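# Put a slip sheet and upright module in each crate

## Task

In every crate, lay one thin slip sheet flat on the crate floor and stand one small metal module on top of that sheet, keeping the module's current up side facing up; every crate must end up still standing level on the table.

## Robot and tools

Robot: two arms over one table. left_arm carries a two-finger gripper; right_arm carries a suction cup tool. Cameras: cam_high, cam_low, cam_left_wrist, cam_right_wrist, each 896x504 pixels.

Frame: all positions, orientations and offsets use the scene frame. Its origin sits at table-top height, halfway between the two arms' nominal bases; +z points up, +x points out across the table, and +y points toward left_arm's side (image left/right does not follow this). Rotations in an offset turn the end effector about its own Hand target position.

Row layout (shared by execute_actions and move): one flat list of 16 numbers covering both arms, each in [-1, 1], always all 16 even if one arm is idle. Order: left_arm dx, dy, dz, rx, ry, rz, gripper position, force_limit, speed; then right_arm dx, dy, dz, rx, ry, rz, suction. The six pose numbers per arm are offsets, not poses: they count from that arm's Hand target as it was when the action or move began, along scene axes, scaled so 1.0 = 0.6 m of travel or 180 degrees of turn; rx, ry, rz form one rotation vector. Sending the same offset twice moves the arm twice. Six zeros re-command the current Hand target. Gripper position is absolute: +1 fully open (85 mm), about -0.8 pads touching, -1 squeeze until blocked. force_limit and speed (both start at +1) set grip strength and closing rate (about 20 mm/s at -1, 85 at 0, 150 at +1); a new force_limit or speed only applies when position changes by 0.01 or more. suction above 0.01 is on, otherwise off, and it stays as last set. To leave the gripper or suction alone, repeat the values you sent before; a 0 there is a real command.

execute_actions: actions is a list of actions; each action is a list of up to 15 rows, one row per control step (1/30 s). If fewer than 15 rows, the last row is held for the remaining steps. Every row in one action counts from the same start pose. An empty list just reports state. cameras picks which images come back (omit or ["all"] for all, [] for none).

move: target is one 16-number row or a list of up to 15 rows, all offsets measured from the same starting Hand targets. Paths are straight lines that ignore obstacles and the other arm, last at least 0.5 s and at most 10 s. speed: m/s, 0.002 to 1 (default 0.25), one value or one per target; rotation is capped at twice that in rad/s. blend: corner rounding in metres for lists. stop_force: 12 to 80 N, ends an arm's path when it feels that much push along its travel; give it only for slow approaches, omit it when backing away from a contact or when the end effector is rotating. zero (with stop_force): true re-zeros the force before moving. blocking=false returns early while the move continues (not allowed with stop_force). Result includes a move: line (done, off_target, moving, held, fault) and limits such as paced or held.

wait: seconds 0 to 10; arms keep their last command. stop: brakes a running move. zoom_image: camera name and region [x0, y0, x1, y1] in pixels, at most 504x504, from that camera's latest picture. finished_scene: scene = the current scene's number; ends it irreversibly, so only call once both crates are correct and stable without the robot.

Geometry: gripper fingers point along its +z and close along its y; the reported point is between the pads when shut, with fingertips 19 mm past it closed, 6 mm open. A block juts about 10 cm toward the gripper's +x. The suction cup faces its +z; the reported point is the rim centre; rim is 41 mm wide, and the tool body widens to about 9 cm sideways starting 3 cm behind the rim.

Results: end_effector_position (m) and end_effector_quat_wxyz in the scene frame, possibly a few cm off. Hand target is the last commanded pose after clipping (each step is limited to 70 mm and 16 degrees from the measured pose); the next offsets start from it, and the arm may settle short of it. object_status: 0 moving, 1 blocked while opening, 2 blocked while closing (a grip), 3 reached request or fully shut. position_measured is in counts: 3 open, 78 = 60 mm, 130 = 40 mm, 180 = 20 mm, 230 shut. suction_measured near 0 means no seal, 0.83+ airtight; part_present is 1 from 0.50. Joint velocities reading within noise means the arm is still. Flange force is the estimated outside force at the tool on its own axes. Step readings list intermediate positions. MOTOR HOT and fault lines warn of stops.

Handling: grip with position -1 and confirm object_status 2. For suction, press the cup squarely onto a smooth flat face away from edges or holes, then check suction_measured; a held part sits up to 16 mm nearer the tool. To release, rest the part on its support, turn suction off, and lift at least 22 mm.

Avoid: dropping parts or letting go while they move; fast impacts and hard presses; pushing past a firm contact (arms are stiff); outside force of 150 N or joint torques beyond limits (145 N m waist, shoulder, elbow; 36.4 N m forearm roll, wrist pitch, wrist roll) which freeze the arm for 10 s; squeezing hard on a part still resting on something; bringing the two arms or tools together; anything leaving the table; tipping a crate; long stretched or loaded holds that overheat motors. Loose objects may be nudged by outside disturbances, so recheck before finishing.

Each tool is called after "Emit:" in YAML: its name, and indented under it one key for each argument.

## Session

Emit:
execute_actions:
  actions: []

Scene clock: 0.00 s.
left_arm: end_effector_position=(+0.4667, +0.0339, +0.3429) position_measured=3 object_status=3 end_effector_quat_wxyz=(+0.552, +0.328, -0.558, +0.526) | right_arm: end_effector_position=(+0.0187, -1.0553, +0.2697) suction_measured=0.00 part_present=0 end_effector_quat_wxyz=(-0.083, +0.408, +0.908, +0.050)
Joint positions: left_arm=[-0.032 0.599 -0.34 1.482 -1.839 0.409] | right_arm=[-1.313 0.821 0.933 0.063 -1.866 0.456]
Joint velocities: within noise
Flange force (N): no reading
Hand target: left_arm +0.4667, +0.0339, +0.3429; +0.552, +0.328, -0.558, +0.526 | right_arm +0.0187, -1.0553, +0.2697; -0.083, +0.408, +0.908, +0.050

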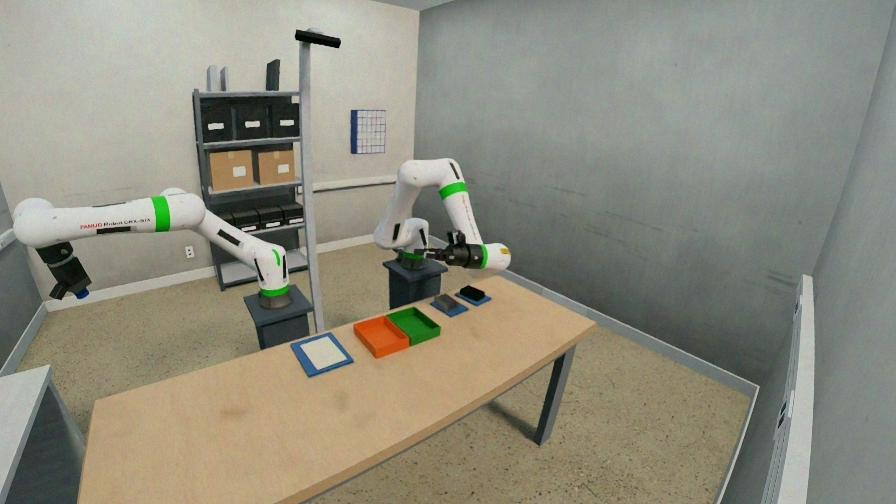

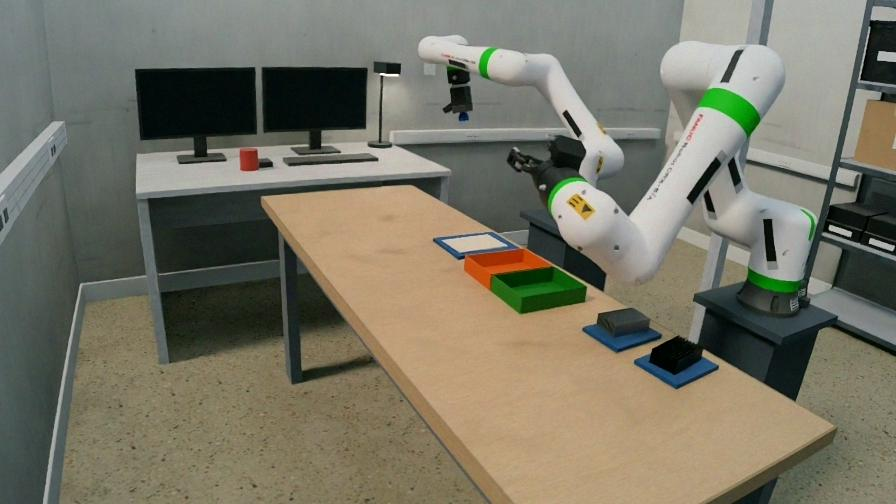

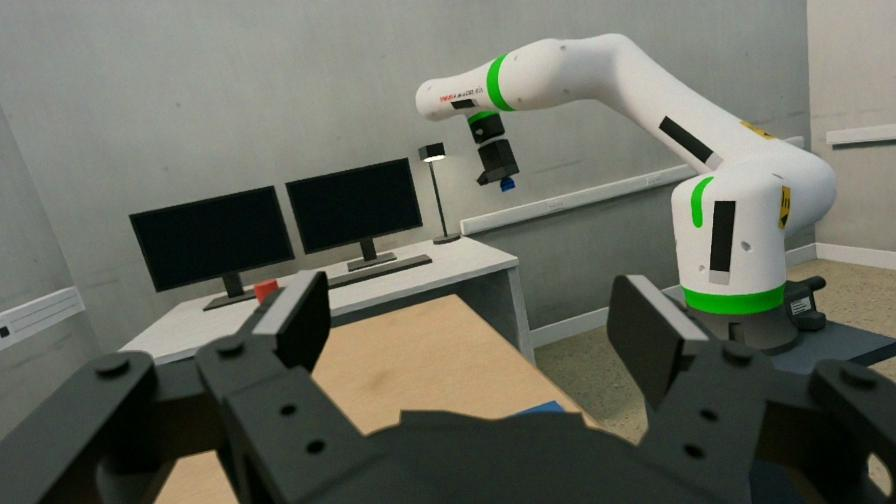

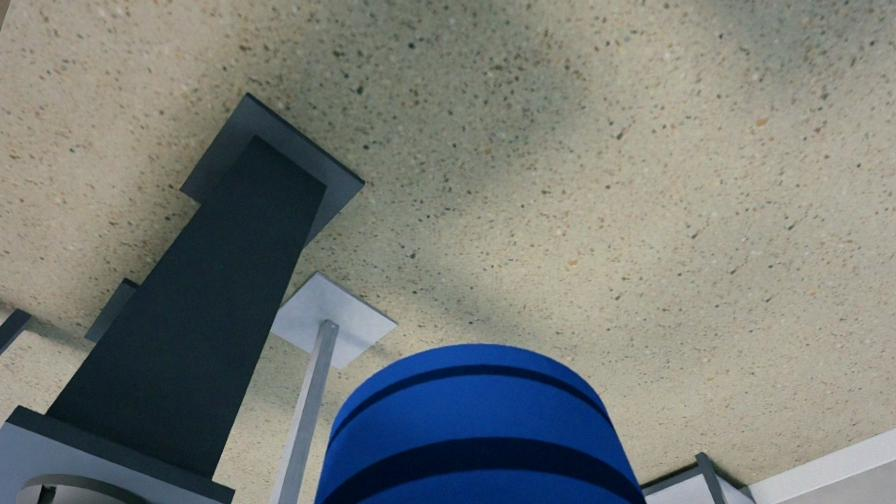

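Emit:
zoom_image:
  camera: "cam_low"
  region: [420, 210, 740, 400]

Emit:
zoom_image:
  camera: "cam_high"
  region: [280, 260, 520, 400]

Scaled by 1.575 from the camera's 896x504 image, which has a finer 1280x720 frame.

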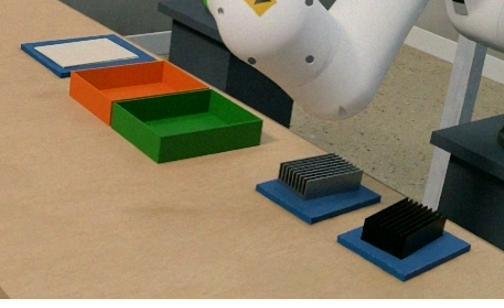

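Scaled by 2.100 from the camera's 896x504 image, which has a finer 1280x720 frame.

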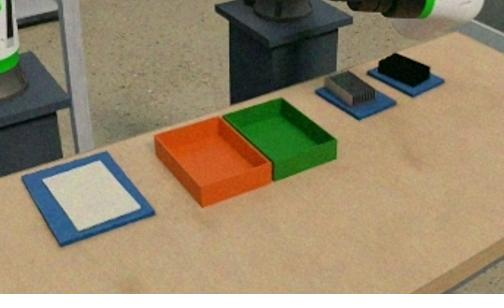

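Emit:
move:
  target:
    - [-0.1, 0.3, 0.08, 0.5305, -0.1515, 0, 1, 1, 1, 0.47, 0.34, 0.17, -0.0331, -0.0545, 0.2669, 0]
    - [-0.178, 0.494, 0.1, 0.5305, -0.1515, 0, 1, 1, 1, 0.43, 0.89, 0.17, -0.0331, -0.0545, 0.2669, 0]
  speed: 0.35
  blend: 0.08

Scene clock: 58.40 s.
left_arm: end_effector_position=(+0.3599, +0.3303, +0.4029) position_measured=3 object_status=3 end_effector_quat_wxyz=(+0.000, -0.507, +0.862, -0.001) | right_arm: end_effector_position=(+0.2767, -0.5214, +0.3717) suction_measured=0.00 part_present=0 end_effector_quat_wxyz=(+0.000, +0.002, +1.000, +0.000)
Joint positions: left_arm=[0.25 -0.108 0.087 0.001 -1.767 0.829] | right_arm=[-0.1 -0.278 -0.165 0 -1.684 0.071]
Joint velocities: within noise
Flange force (N): left_arm=[2.0 2.3 4.5] | right_arm=[1.0 1.5 6.3]
Hand target: left_arm +0.3599, +0.3303, +0.4029; +0.000, -0.507, +0.862, -0.001 | right_arm +0.2767, -0.5213, +0.3717; +0.000, +0.002, +1.000, +0.000
Off the commanded pose: left_arm 0.000 m, 0 deg | right_arm 0.000 m, 0 deg.
move: done
camera_calibration:
cam_left_wrist: T_world_to_cam=[[-0.885622, 0.464345, 0.00757386, 0.168874], [0.43639, 0.826504, 0.355605, -0.557399], [0.158864, 0.318237, -0.934606, 0.342226], [0, 0, 0, 1]] pos_world=[0.338434, 0.273367, 0.516781]
cam_right_wrist: T_world_to_cam=[[0.0441339, -0.998738, 0.0239682, -0.539623], [-0.896594, -0.0290152, 0.441901, 0.0993783], [-0.440648, -0.0409925, -0.896743, 0.502114], [0, 0, 0, 1]] pos_world=[0.334173, -0.515476, 0.419285]

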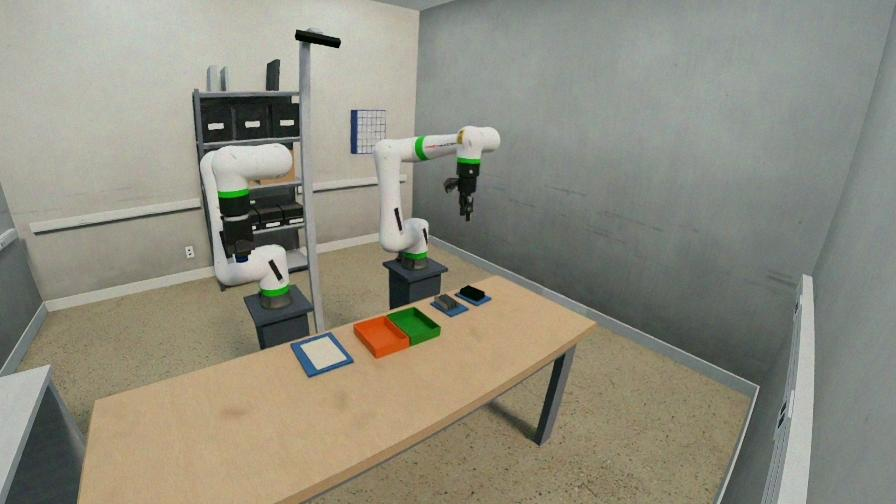

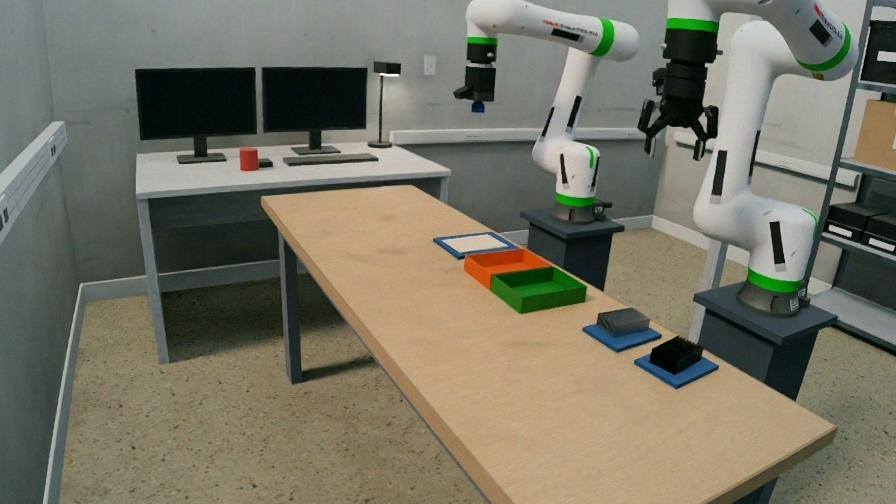

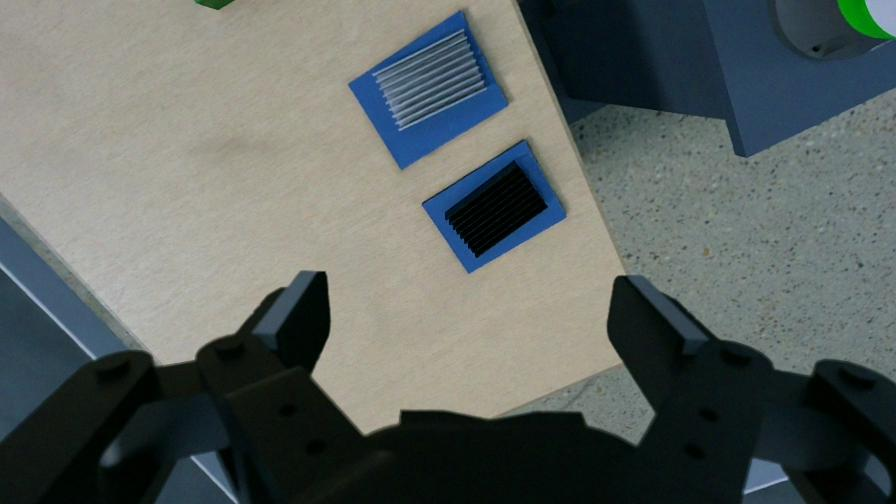

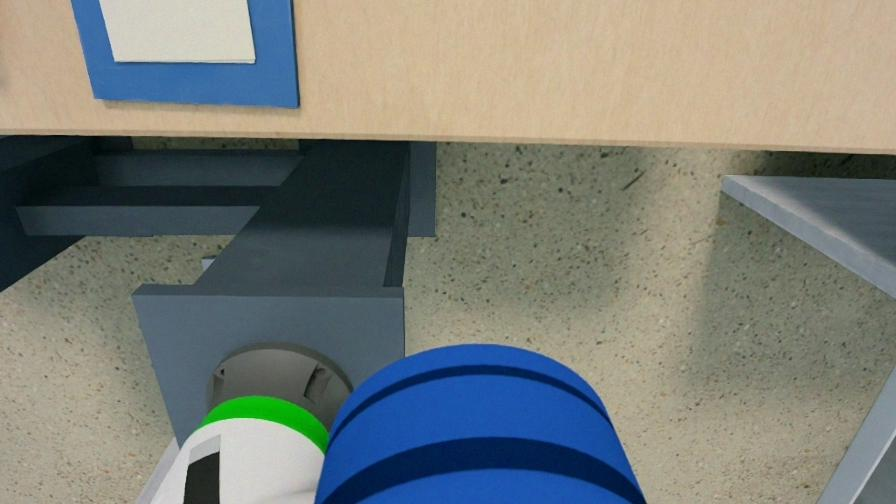

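Emit:
zoom_image:
  camera: "cam_left_wrist"
  region: [330, 0, 590, 290]

Emit:
zoom_image:
  camera: "cam_right_wrist"
  region: [60, 0, 320, 146]

Emit:
zoom_image:
  camera: "cam_low"
  region: [420, 210, 740, 400]

Scaled by 1.738 from the camera's 896x504 image, which has a finer 1280x720 frame.

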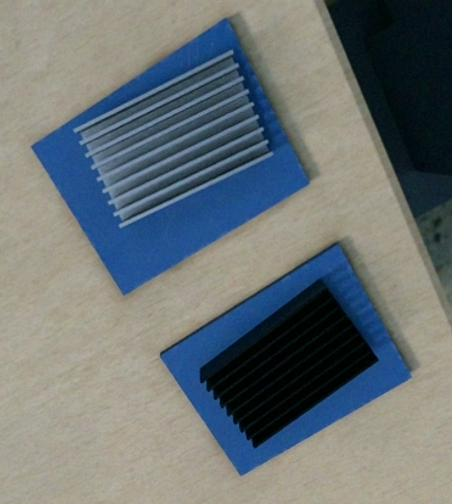

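Scaled by 1.938 from the camera's 896x504 image, which has a finer 1280x720 frame.

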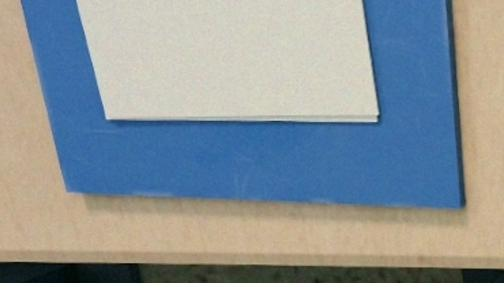

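Scaled by 1.575 from the camera's 896x504 image, which has a finer 1280x720 frame.

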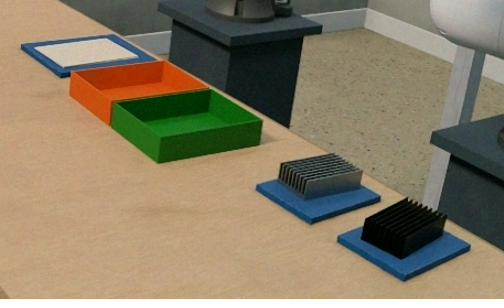

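Emit:
move:
  target: [0.1, -0.1, -0.17, 0, 0, -0.356, 1, 1, 1, 0.422, 0.619, 0.014, 0, 0, 0, 0]
  speed: 0.35
  cameras: ["cam_left_wrist", "cam_right_wrist"]

Scene clock: 89.47 s.
left_arm: end_effector_position=(+0.4199, +0.2702, +0.3009) position_measured=3 object_status=3 end_effector_quat_wxyz=(-0.001, +0.028, +1.000, +0.000) | right_arm: end_effector_position=(+0.5299, -0.1499, +0.3801) suction_measured=0.00 part_present=0 end_effector_quat_wxyz=(+0.000, +0.002, +1.000, +0.000)
Joint positions: left_arm=[0.083 0.05 0.003 0 -1.526 -0.123] | right_arm=[0.567 0.402 0.575 0 -1.743 -0.596]
Joint velocities: within noise
Flange force (N): left_arm=[3.2 -0.4 4.0] | right_arm=[2.8 -1.0 7.5]
Hand target: left_arm +0.4199, +0.2703, +0.3009; -0.001, +0.028, +1.000, +0.000 | right_arm +0.5299, -0.1499, +0.3801; +0.000, +0.002, +1.000, +0.000
Off the commanded pose: left_arm 0.000 m, 0 deg | right_arm 0.000 m, 0 deg.
move: done
camera_calibration:
cam_left_wrist: T_world_to_cam=[[0.0304562, 0.999508, 0.00752987, -0.278601], [0.934097, -0.0311425, 0.355659, -0.474904], [0.355718, -0.0037984, -0.934586, 0.260842], [0, 0, 0, 1]] pos_world=[0.359306, 0.264665, 0.414781]
cam_right_wrist: T_world_to_cam=[[0.0442197, -0.998735, 0.0239232, -0.180099], [-0.89661, -0.0291138, 0.441864, 0.333471], [-0.440609, -0.0409889, -0.896763, 0.636429], [0, 0, 0, 1]] pos_world=[0.587373, -0.144076, 0.427685]
Images, in order (width x height): cam_left_wrist 896x504, cam_right_wrist 896x504.

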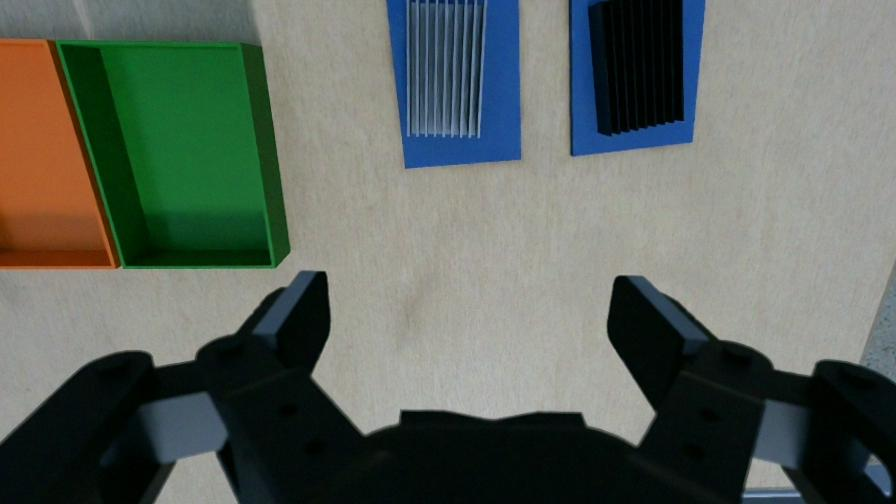

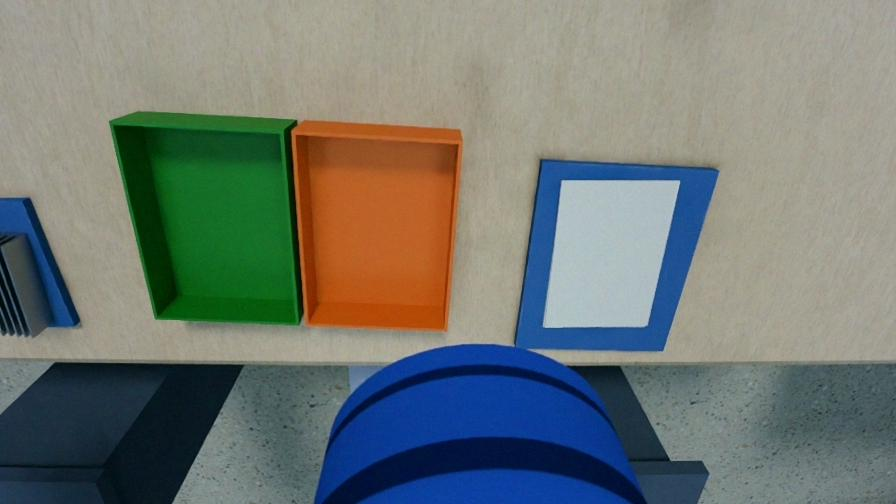

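Emit:
zoom_image:
  camera: "cam_right_wrist"
  region: [90, 90, 480, 350]

Emit:
zoom_image:
  camera: "cam_right_wrist"
  region: [490, 140, 740, 370]

Emit:
zoom_image:
  camera: "cam_left_wrist"
  region: [370, 0, 730, 200]

Scaled by 1.292 from the camera's 896x504 image, which has a finer 1280x720 frame.

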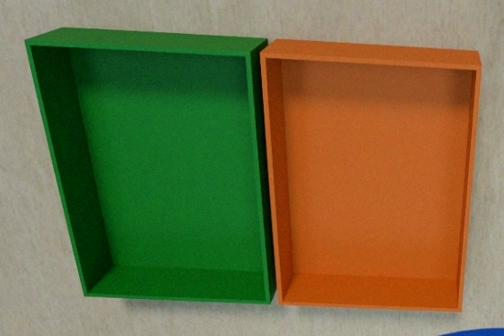

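Scaled by 2.016 from the camera's 896x504 image, which has a finer 1280x720 frame.

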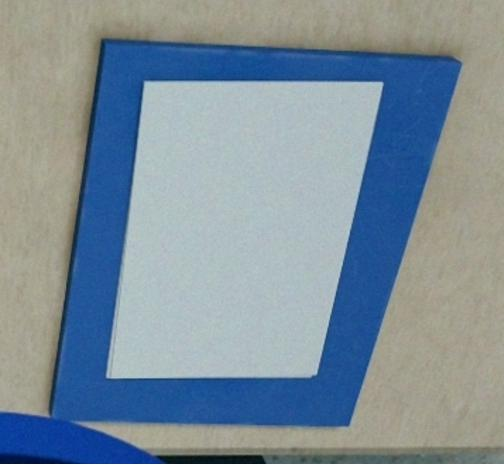

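Scaled by 1.400 from the camera's 896x504 image, which has a finer 1280x720 frame.

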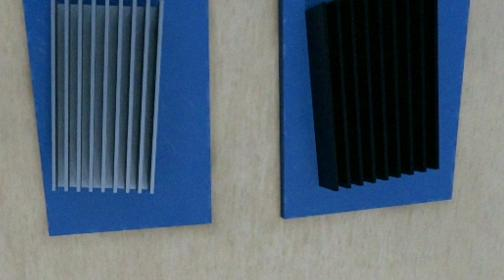

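Emit:
move:
  target: [-0.1132, -0.0128, -0.2515, 0, 0, -0.002, 1, -0.6, -1, -0.30, -0.2785, -0.4335, 0, 0, 0, 0]
  speed: 0.3

Scene clock: 158.70 s.
left_arm: end_effector_position=(+0.3520, +0.2626, +0.1501) position_measured=3 object_status=3 end_effector_quat_wxyz=(-0.001, +0.031, +1.000, +0.000) | right_arm: end_effector_position=(+0.3500, -0.3170, +0.1200) suction_measured=0.00 part_present=0 end_effector_quat_wxyz=(+0.000, +0.002, +1.000, +0.000)
Joint positions: left_arm=[0.075 -0.029 -0.438 0 -1.162 -0.121] | right_arm=[0.458 -0.03 -0.564 0 -1.037 -0.487]
Joint velocities: within noise
Flange force (N): left_arm=[3.1 -0.4 2.7] | right_arm=[2.6 -0.2 6.2]
Hand target: left_arm +0.3520, +0.2626, +0.1500; -0.001, +0.031, +1.000, +0.000 | right_arm +0.3499, -0.3170, +0.1200; +0.000, +0.002, +1.000, +0.000
Off the commanded pose: left_arm 0.000 m, 0 deg | right_arm 0.000 m, 0 deg.
move: done
camera_calibration:
cam_left_wrist: T_world_to_cam=[[0.0366613, 0.999299, 0.00757328, -0.269851], [0.933855, -0.0369563, 0.355736, -0.356397], [0.355767, -0.00596941, -0.934556, 0.144512], [0, 0, 0, 1]] pos_world=[0.291304, 0.257353, 0.263881]
cam_right_wrist: T_world_to_cam=[[0.0441743, -0.998734, 0.0240569, -0.332813], [-0.896613, -0.029014, 0.441864, 0.282267], [-0.440607, -0.0410888, -0.896759, 0.317034], [0, 0, 0, 1]] pos_world=[0.407473, -0.311176, 0.167585]

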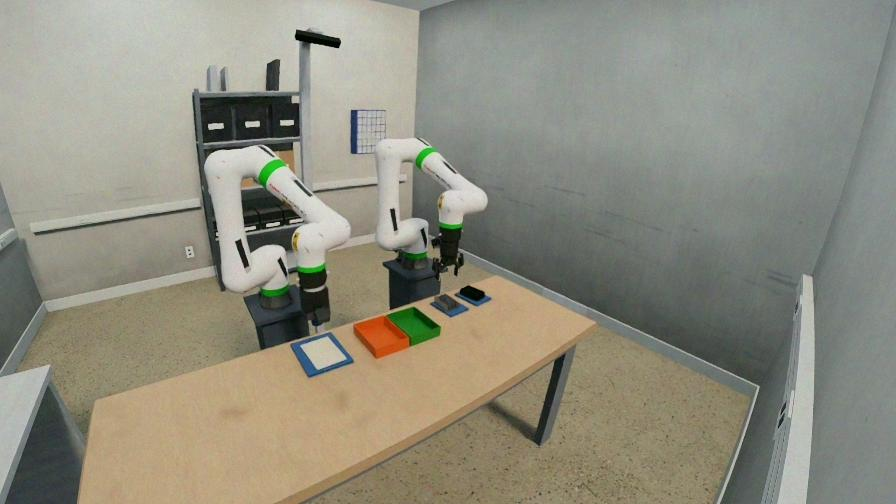

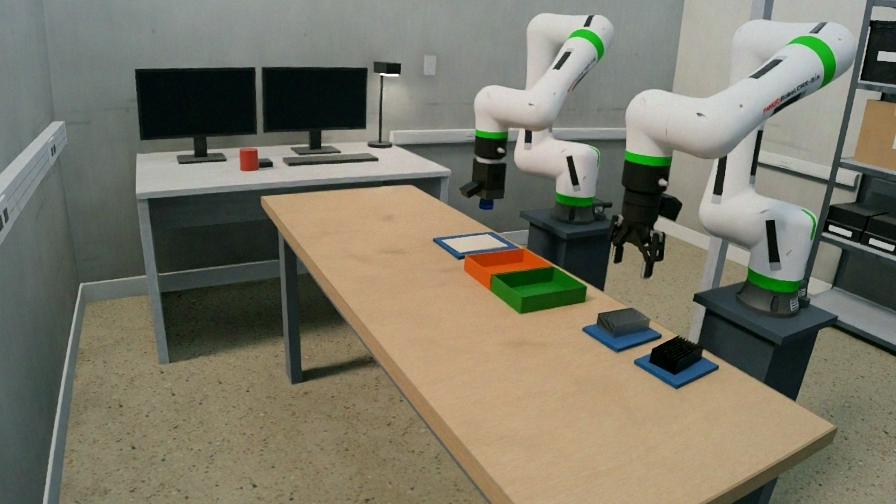

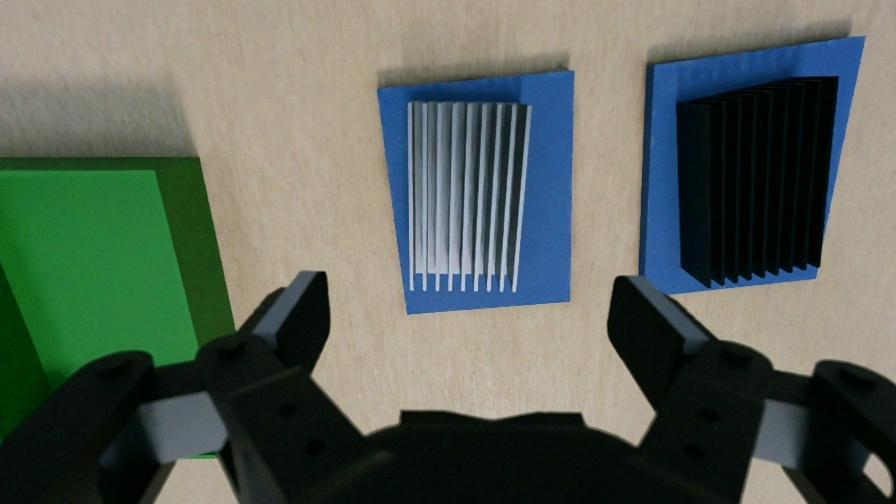

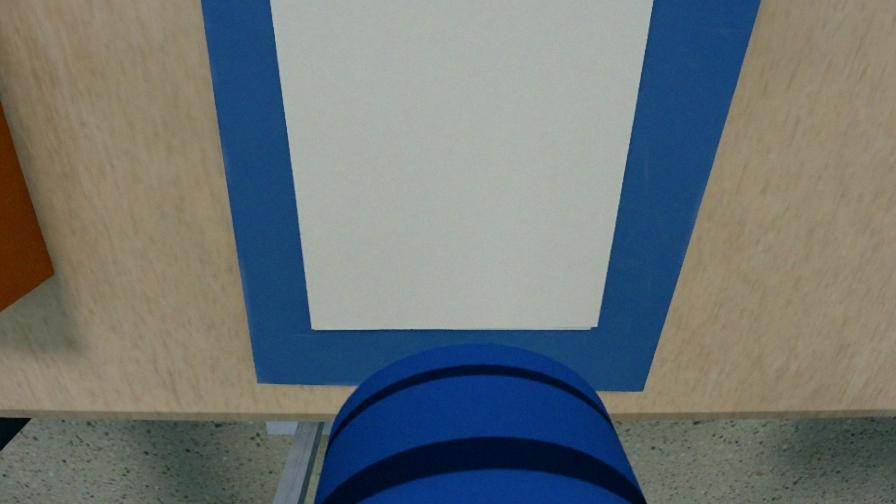

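Emit:
move:
  target: [0, 0.002, -0.1667, 0, 0, 0, 1, -0.6, -1, 0.0, -0.006, -0.125, 0, 0, 0, 0]
  speed: 0.2
  cameras: []

Emit:
move:
  target: [0, 0, -0.0333, 0, 0, 0, 1, -0.6, -1, 0.0, 0.0, -0.0833, 0, 0, 0, 1]
  speed: 0.02
  stop_force: 14

Scene clock: 174.93 s.
left_arm: end_effector_position=(+0.3520, +0.2638, +0.0500) position_measured=3 object_status=3 end_effector_quat_wxyz=(-0.001, +0.031, +1.000, +0.000) | right_arm: end_effector_position=(+0.3499, -0.3206, +0.0450) suction_measured=0.00 part_present=0 end_effector_quat_wxyz=(+0.000, +0.002, +1.000, +0.000)
Joint positions: left_arm=[0.079 0.114 -0.561 0 -0.897 -0.124] | right_arm=[0.449 0.101 -0.645 0 -0.825 -0.478]
Joint velocities: within noise
Flange force (N): left_arm=[3.7 -0.4 1.8] | right_arm=[3.0 -0.4 5.0]
Hand target: left_arm +0.3520, +0.2638, +0.0500; -0.001, +0.031, +1.000, +0.000 | right_arm +0.3499, -0.3206, +0.0450; +0.000, +0.002, +1.000, +0.000
Off the commanded pose: left_arm 0.000 m, 0 deg | right_arm 0.000 m, 0 deg.
move: done
No camera images: "cameras" was empty.

Scene clock: 178.00 s.
left_arm: end_effector_position=(+0.3520, +0.2638, +0.0300) position_measured=3 object_status=3 end_effector_quat_wxyz=(-0.001, +0.031, +1.000, +0.000) | right_arm: end_effector_position=(+0.3500, -0.3206, -0.0031) suction_measured=0.95 part_present=1 end_effector_quat_wxyz=(+0.000, +0.002, +1.000, +0.000)
Joint positions: left_arm=[0.078 0.152 -0.579 0 -0.842 -0.125] | right_arm=[0.449 0.209 -0.676 0 -0.685 -0.478]
Joint velocities: within noise
Flange force (N): left_arm=[3.4 -0.2 2.0] | right_arm=[12.8 -1.6 -38.2]
Hand target: left_arm +0.3520, +0.2638, +0.0300; -0.001, +0.031, +1.000, +0.000 | right_arm +0.3500, -0.3206, -0.0030; +0.000, +0.002, +1.000, +0.000 (not the last commanded pose)
Off the commanded pose: left_arm 0.000 m, 0 deg | right_arm 0.002 m, 0 deg.
move: contact (right_arm)
camera_calibration:
cam_left_wrist: T_world_to_cam=[[0.0367569, 0.999295, 0.00760574, -0.270173], [0.933898, -0.037058, 0.355615, -0.313632], [0.355646, -0.00596835, -0.934602, 0.0324136], [0, 0, 0, 1]] pos_world=[0.291303, 0.258553, 0.143881]
cam_right_wrist: T_world_to_cam=[[0.0440825, -0.998742, 0.0238845, -0.333407], [-0.896655, -0.0290116, 0.441778, 0.336534], [-0.44053, -0.0408909, -0.896806, 0.206617], [0, 0, 0, 1]] pos_world=[0.407473, -0.314776, 0.0445854]

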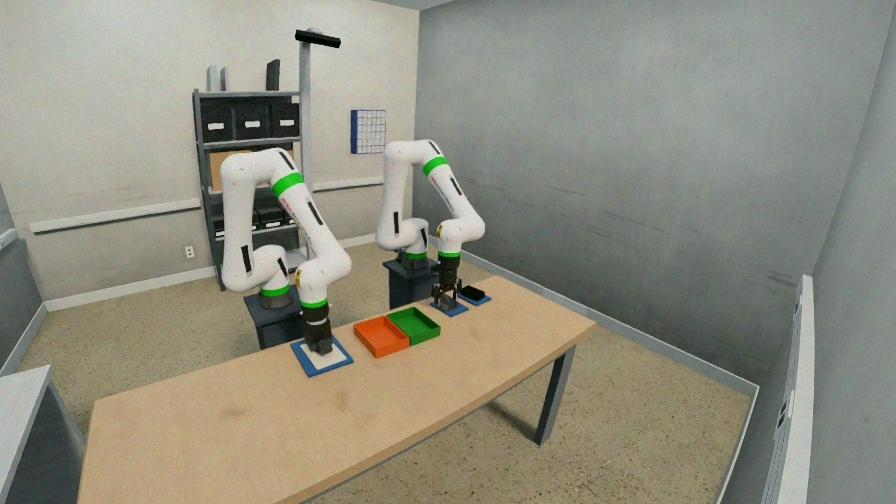

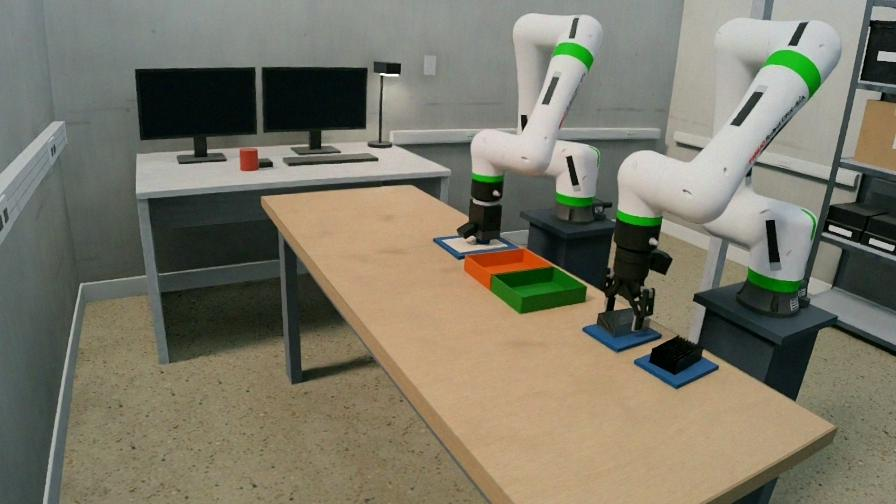

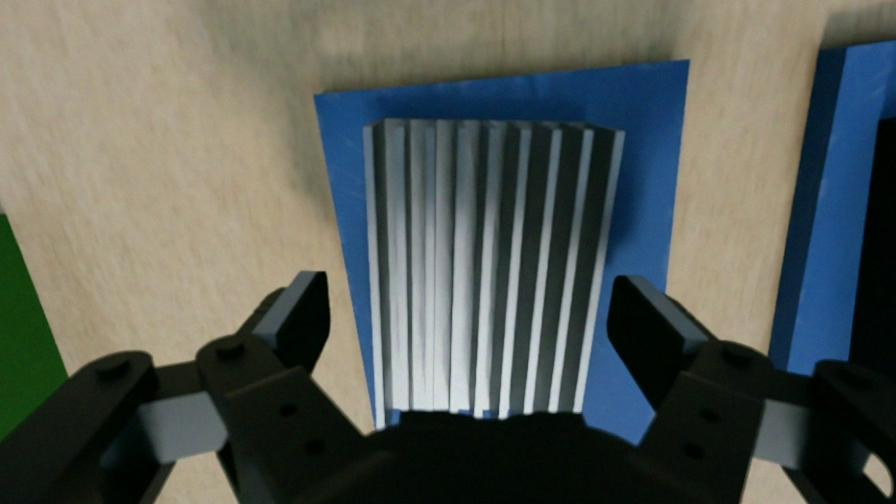

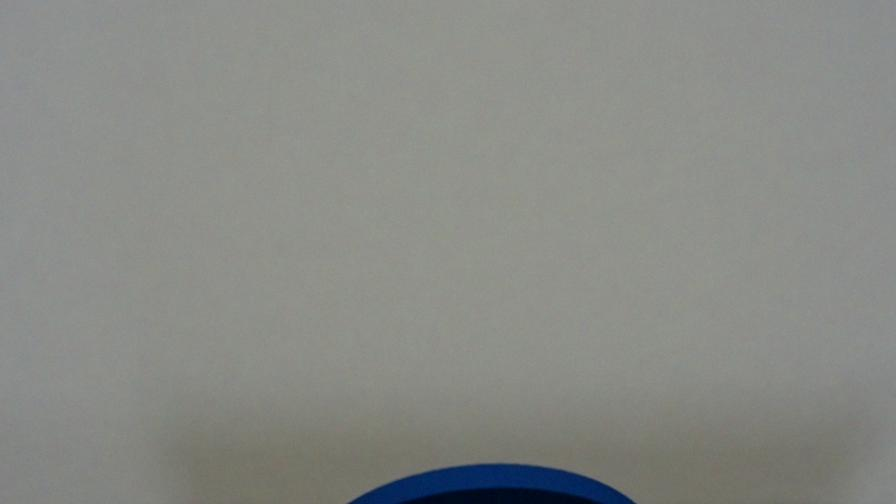

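Emit:
move:
  target:
    - [0, 0, 0, 0, 0, 0, 1, -0.6, -1, 0, 0, 0.03, 0, 0, 0, 1]
    - [0, 0, 0, 0, 0, 0, 1, -0.6, -1, 0, 0, 0.22, 0, 0, 0, 1]
  speed: [0.04, 0.15]
  cameras: ["cam_low", "cam_high", "cam_right_wrist"]

Emit:
zoom_image:
  camera: "cam_low"
  region: [560, 240, 720, 380]

Emit:
zoom_image:
  camera: "cam_low"
  region: [420, 180, 580, 290]

Scene clock: 186.30 s.
left_arm: end_effector_position=(+0.3520, +0.2638, +0.0300) position_measured=3 object_status=3 end_effector_quat_wxyz=(-0.001, +0.031, +1.000, +0.000) | right_arm: end_effector_position=(+0.3500, -0.3206, +0.1289) suction_measured=0.95 part_present=1 end_effector_quat_wxyz=(+0.000, +0.002, +1.000, +0.000)
Joint positions: left_arm=[0.078 0.152 -0.579 0 -0.842 -0.125] | right_arm=[0.449 -0.044 -0.553 0 -1.062 -0.478]
Joint velocities: within noise
Flange force (N): left_arm=[3.5 -0.5 1.8] | right_arm=[4.3 0.5 5.5]
Hand target: left_arm +0.3520, +0.2638, +0.0300; -0.001, +0.031, +1.000, +0.000 | right_arm +0.3500, -0.3206, +0.1290; +0.000, +0.002, +1.000, +0.000
Off the commanded pose: left_arm 0.000 m, 0 deg | right_arm 0.000 m, 0 deg.
move: done
camera_calibration:
cam_right_wrist: T_world_to_cam=[[0.0442638, -0.998731, 0.0240127, -0.336651], [-0.896608, -0.0291138, 0.441866, 0.278197], [-0.440607, -0.0410887, -0.896759, 0.324867], [0, 0, 0, 1]] pos_world=[0.407473, -0.314776, 0.176485]
Images, in order (width x height): cam_high 896x504, cam_low 896x504, cam_right_wrist 896x504.

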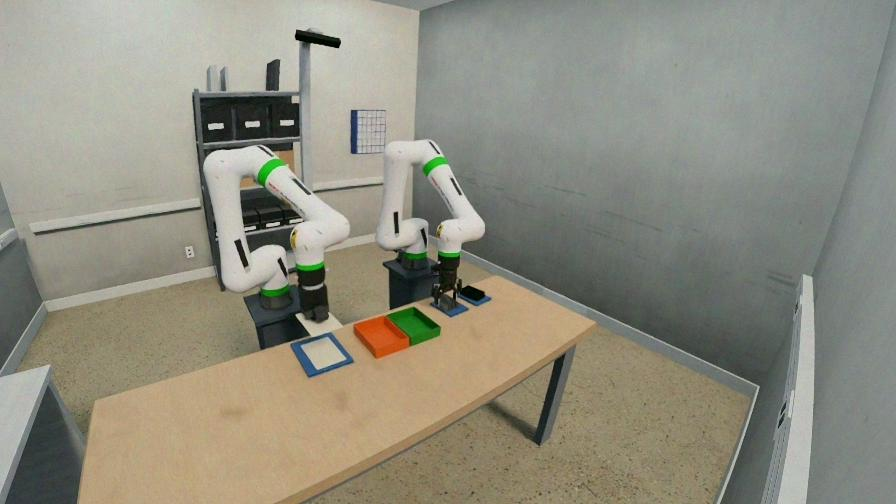

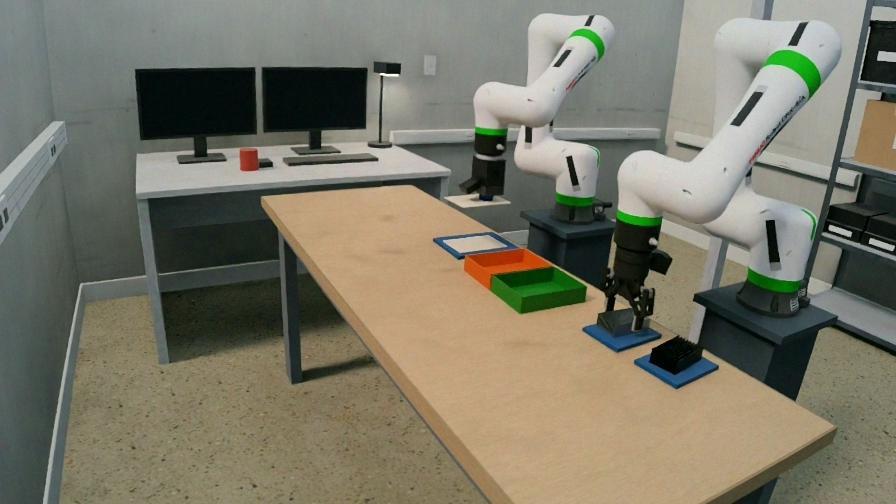

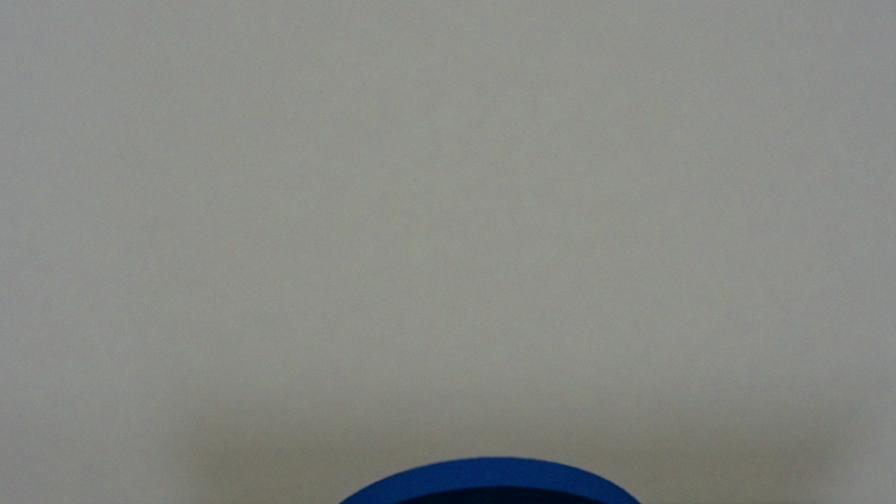

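Scaled by 3.150 from the camera's 896x504 image, which has a finer 1280x720 frame.

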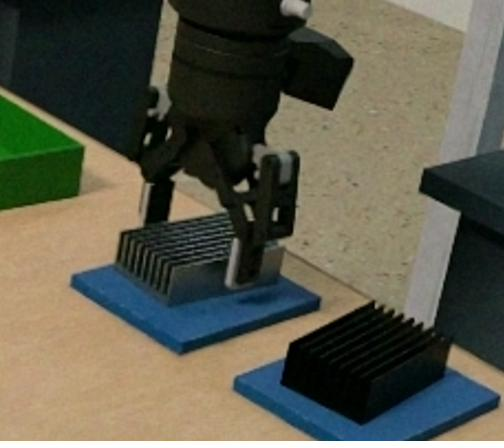

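Scaled by 3.150 from the camera's 896x504 image, which has a finer 1280x720 frame.

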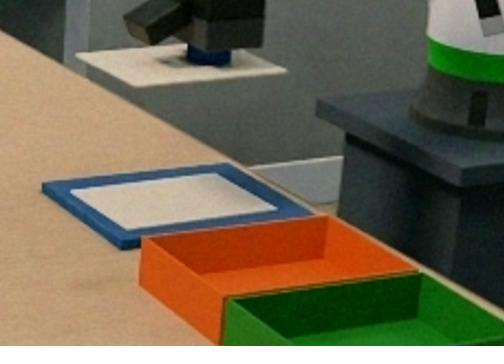

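Emit:
move:
  target:
    - [0, 0, 0, 0, 0, 0, -1, -0.6, -1, 0.0517, 0.5988, 0.0, 0, 0, -0.0194, 1]
    - [0, 0, 0.02, 0, 0, 0, -1, -0.6, -1, 0.0517, 0.5988, -0.09, 0, 0, -0.0194, 1]
  speed: [0.25, 0.08]

Emit:
zoom_image:
  camera: "cam_low"
  region: [440, 200, 620, 330]

Emit:
zoom_image:
  camera: "cam_high"
  region: [340, 250, 480, 370]

Scene clock: 219.03 s.
left_arm: end_effector_position=(+0.3520, +0.2638, +0.0420) position_measured=78 object_status=2 end_effector_quat_wxyz=(-0.001, +0.031, +1.000, +0.000) | right_arm: end_effector_position=(+0.3810, +0.0387, +0.0749) suction_measured=0.95 part_present=1 end_effector_quat_wxyz=(+0.000, +0.032, +0.999, +0.000)
Joint positions: left_arm=[0.078 0.129 -0.568 0 -0.875 -0.125] | right_arm=[0.986 0.483 -0.046 0 -1.041 -1.076]
Joint velocities: within noise
Flange force (N): left_arm=[3.3 -0.5 4.1] | right_arm=[1.6 -1.5 5.4]
Hand target: left_arm +0.3520, +0.2638, +0.0420; -0.001, +0.031, +1.000, +0.000 | right_arm +0.3810, +0.0387, +0.0750; +0.000, +0.032, +0.999, +0.000
Off the commanded pose: left_arm 0.000 m, 0 deg | right_arm 0.000 m, 0 deg.
move: done
camera_calibration:
cam_left_wrist: T_world_to_cam=[[0.0367569, 0.999295, 0.00760574, -0.270264], [0.933898, -0.037058, 0.355615, -0.3179], [0.355646, -0.00596835, -0.934602, 0.0436288], [0, 0, 0, 1]] pos_world=[0.291303, 0.258553, 0.155881]
cam_right_wrist: T_world_to_cam=[[-0.0167577, -0.999574, 0.0239158, 0.0454081], [-0.896723, 0.0256051, 0.44185, 0.338251], [-0.442274, -0.0140415, -0.89677, 0.304456], [0, 0, 0, 1]] pos_world=[0.438731, 0.0410028, 0.122485]

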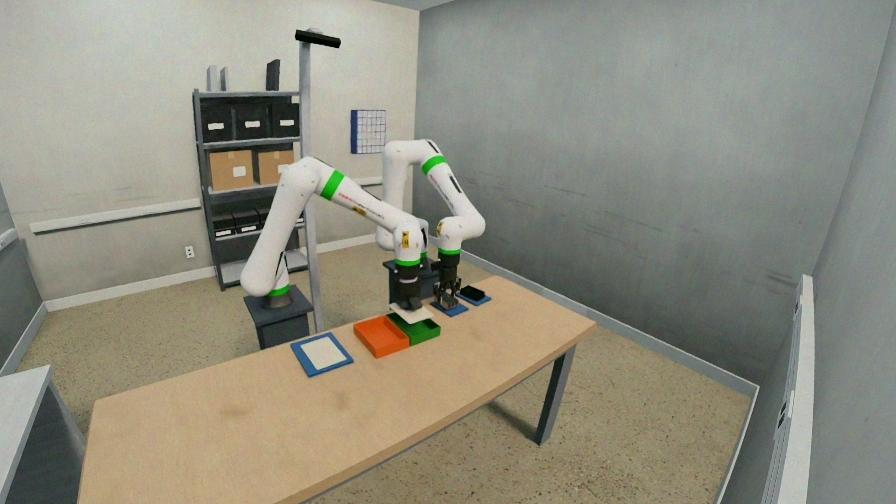

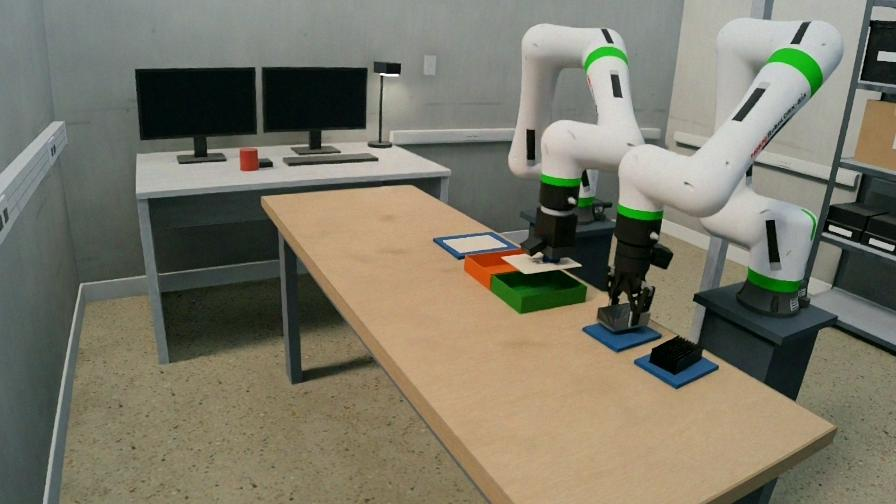

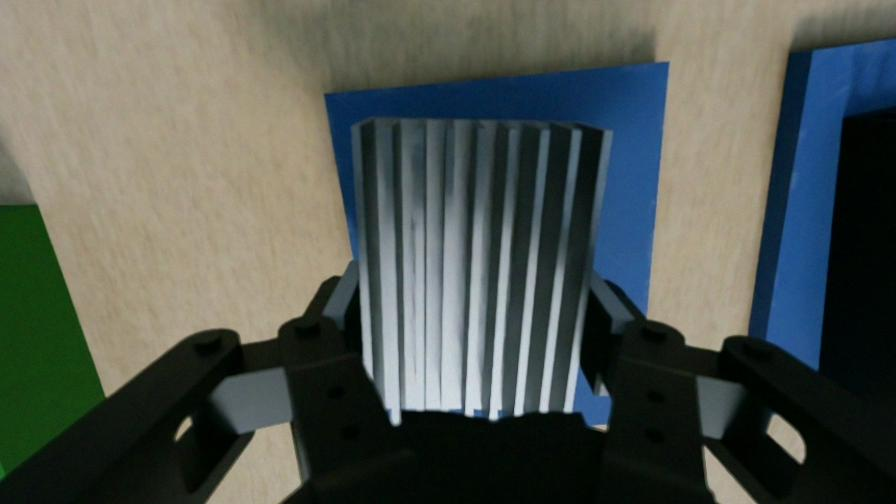

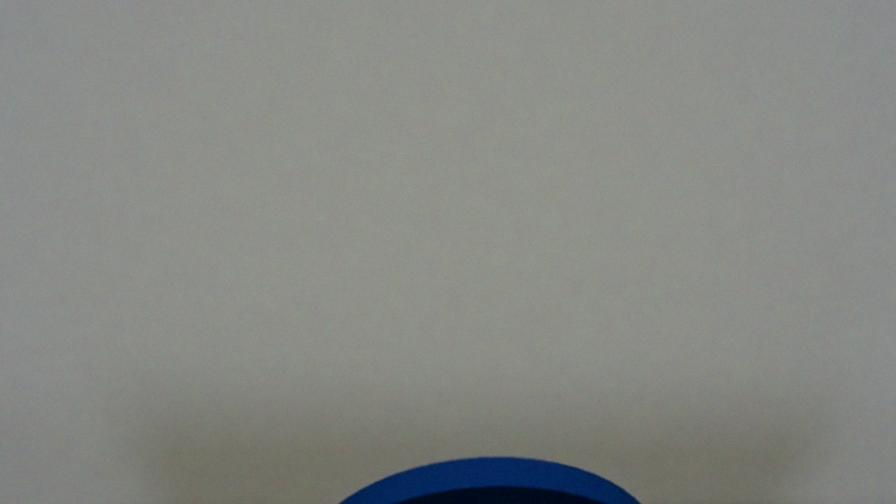

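Scaled by 2.800 from the camera's 896x504 image, which has a finer 1280x720 frame.

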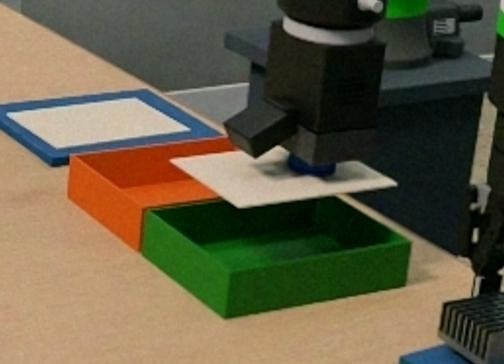

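Scaled by 3.600 from the camera's 896x504 image, which has a finer 1280x720 frame.

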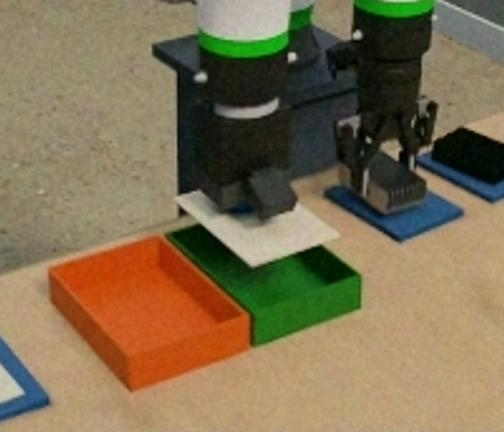

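Emit:
zoom_image:
  camera: "cam_low"
  region: [485, 245, 595, 320]

Emit:
zoom_image:
  camera: "cam_high"
  region: [380, 295, 445, 350]

Scaled by 4.582 from the camera's 896x504 image, which has a finer 1280x720 frame.

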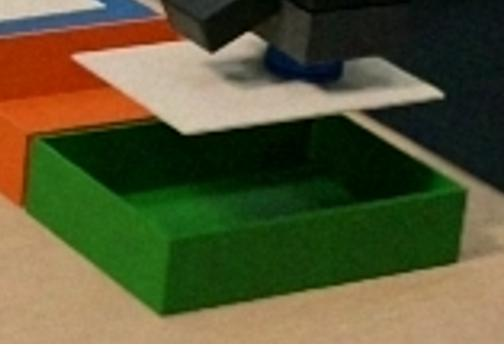

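Scaled by 7.754 from the camera's 896x504 image, which has a finer 1280x720 frame.

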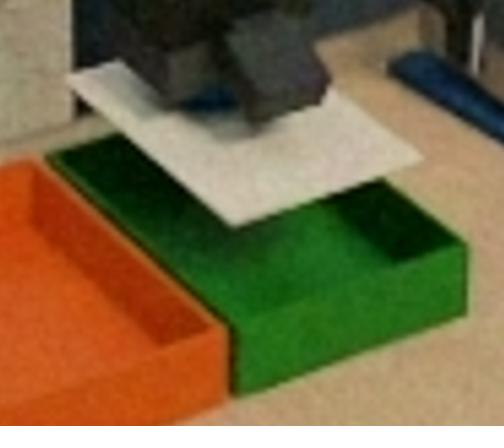

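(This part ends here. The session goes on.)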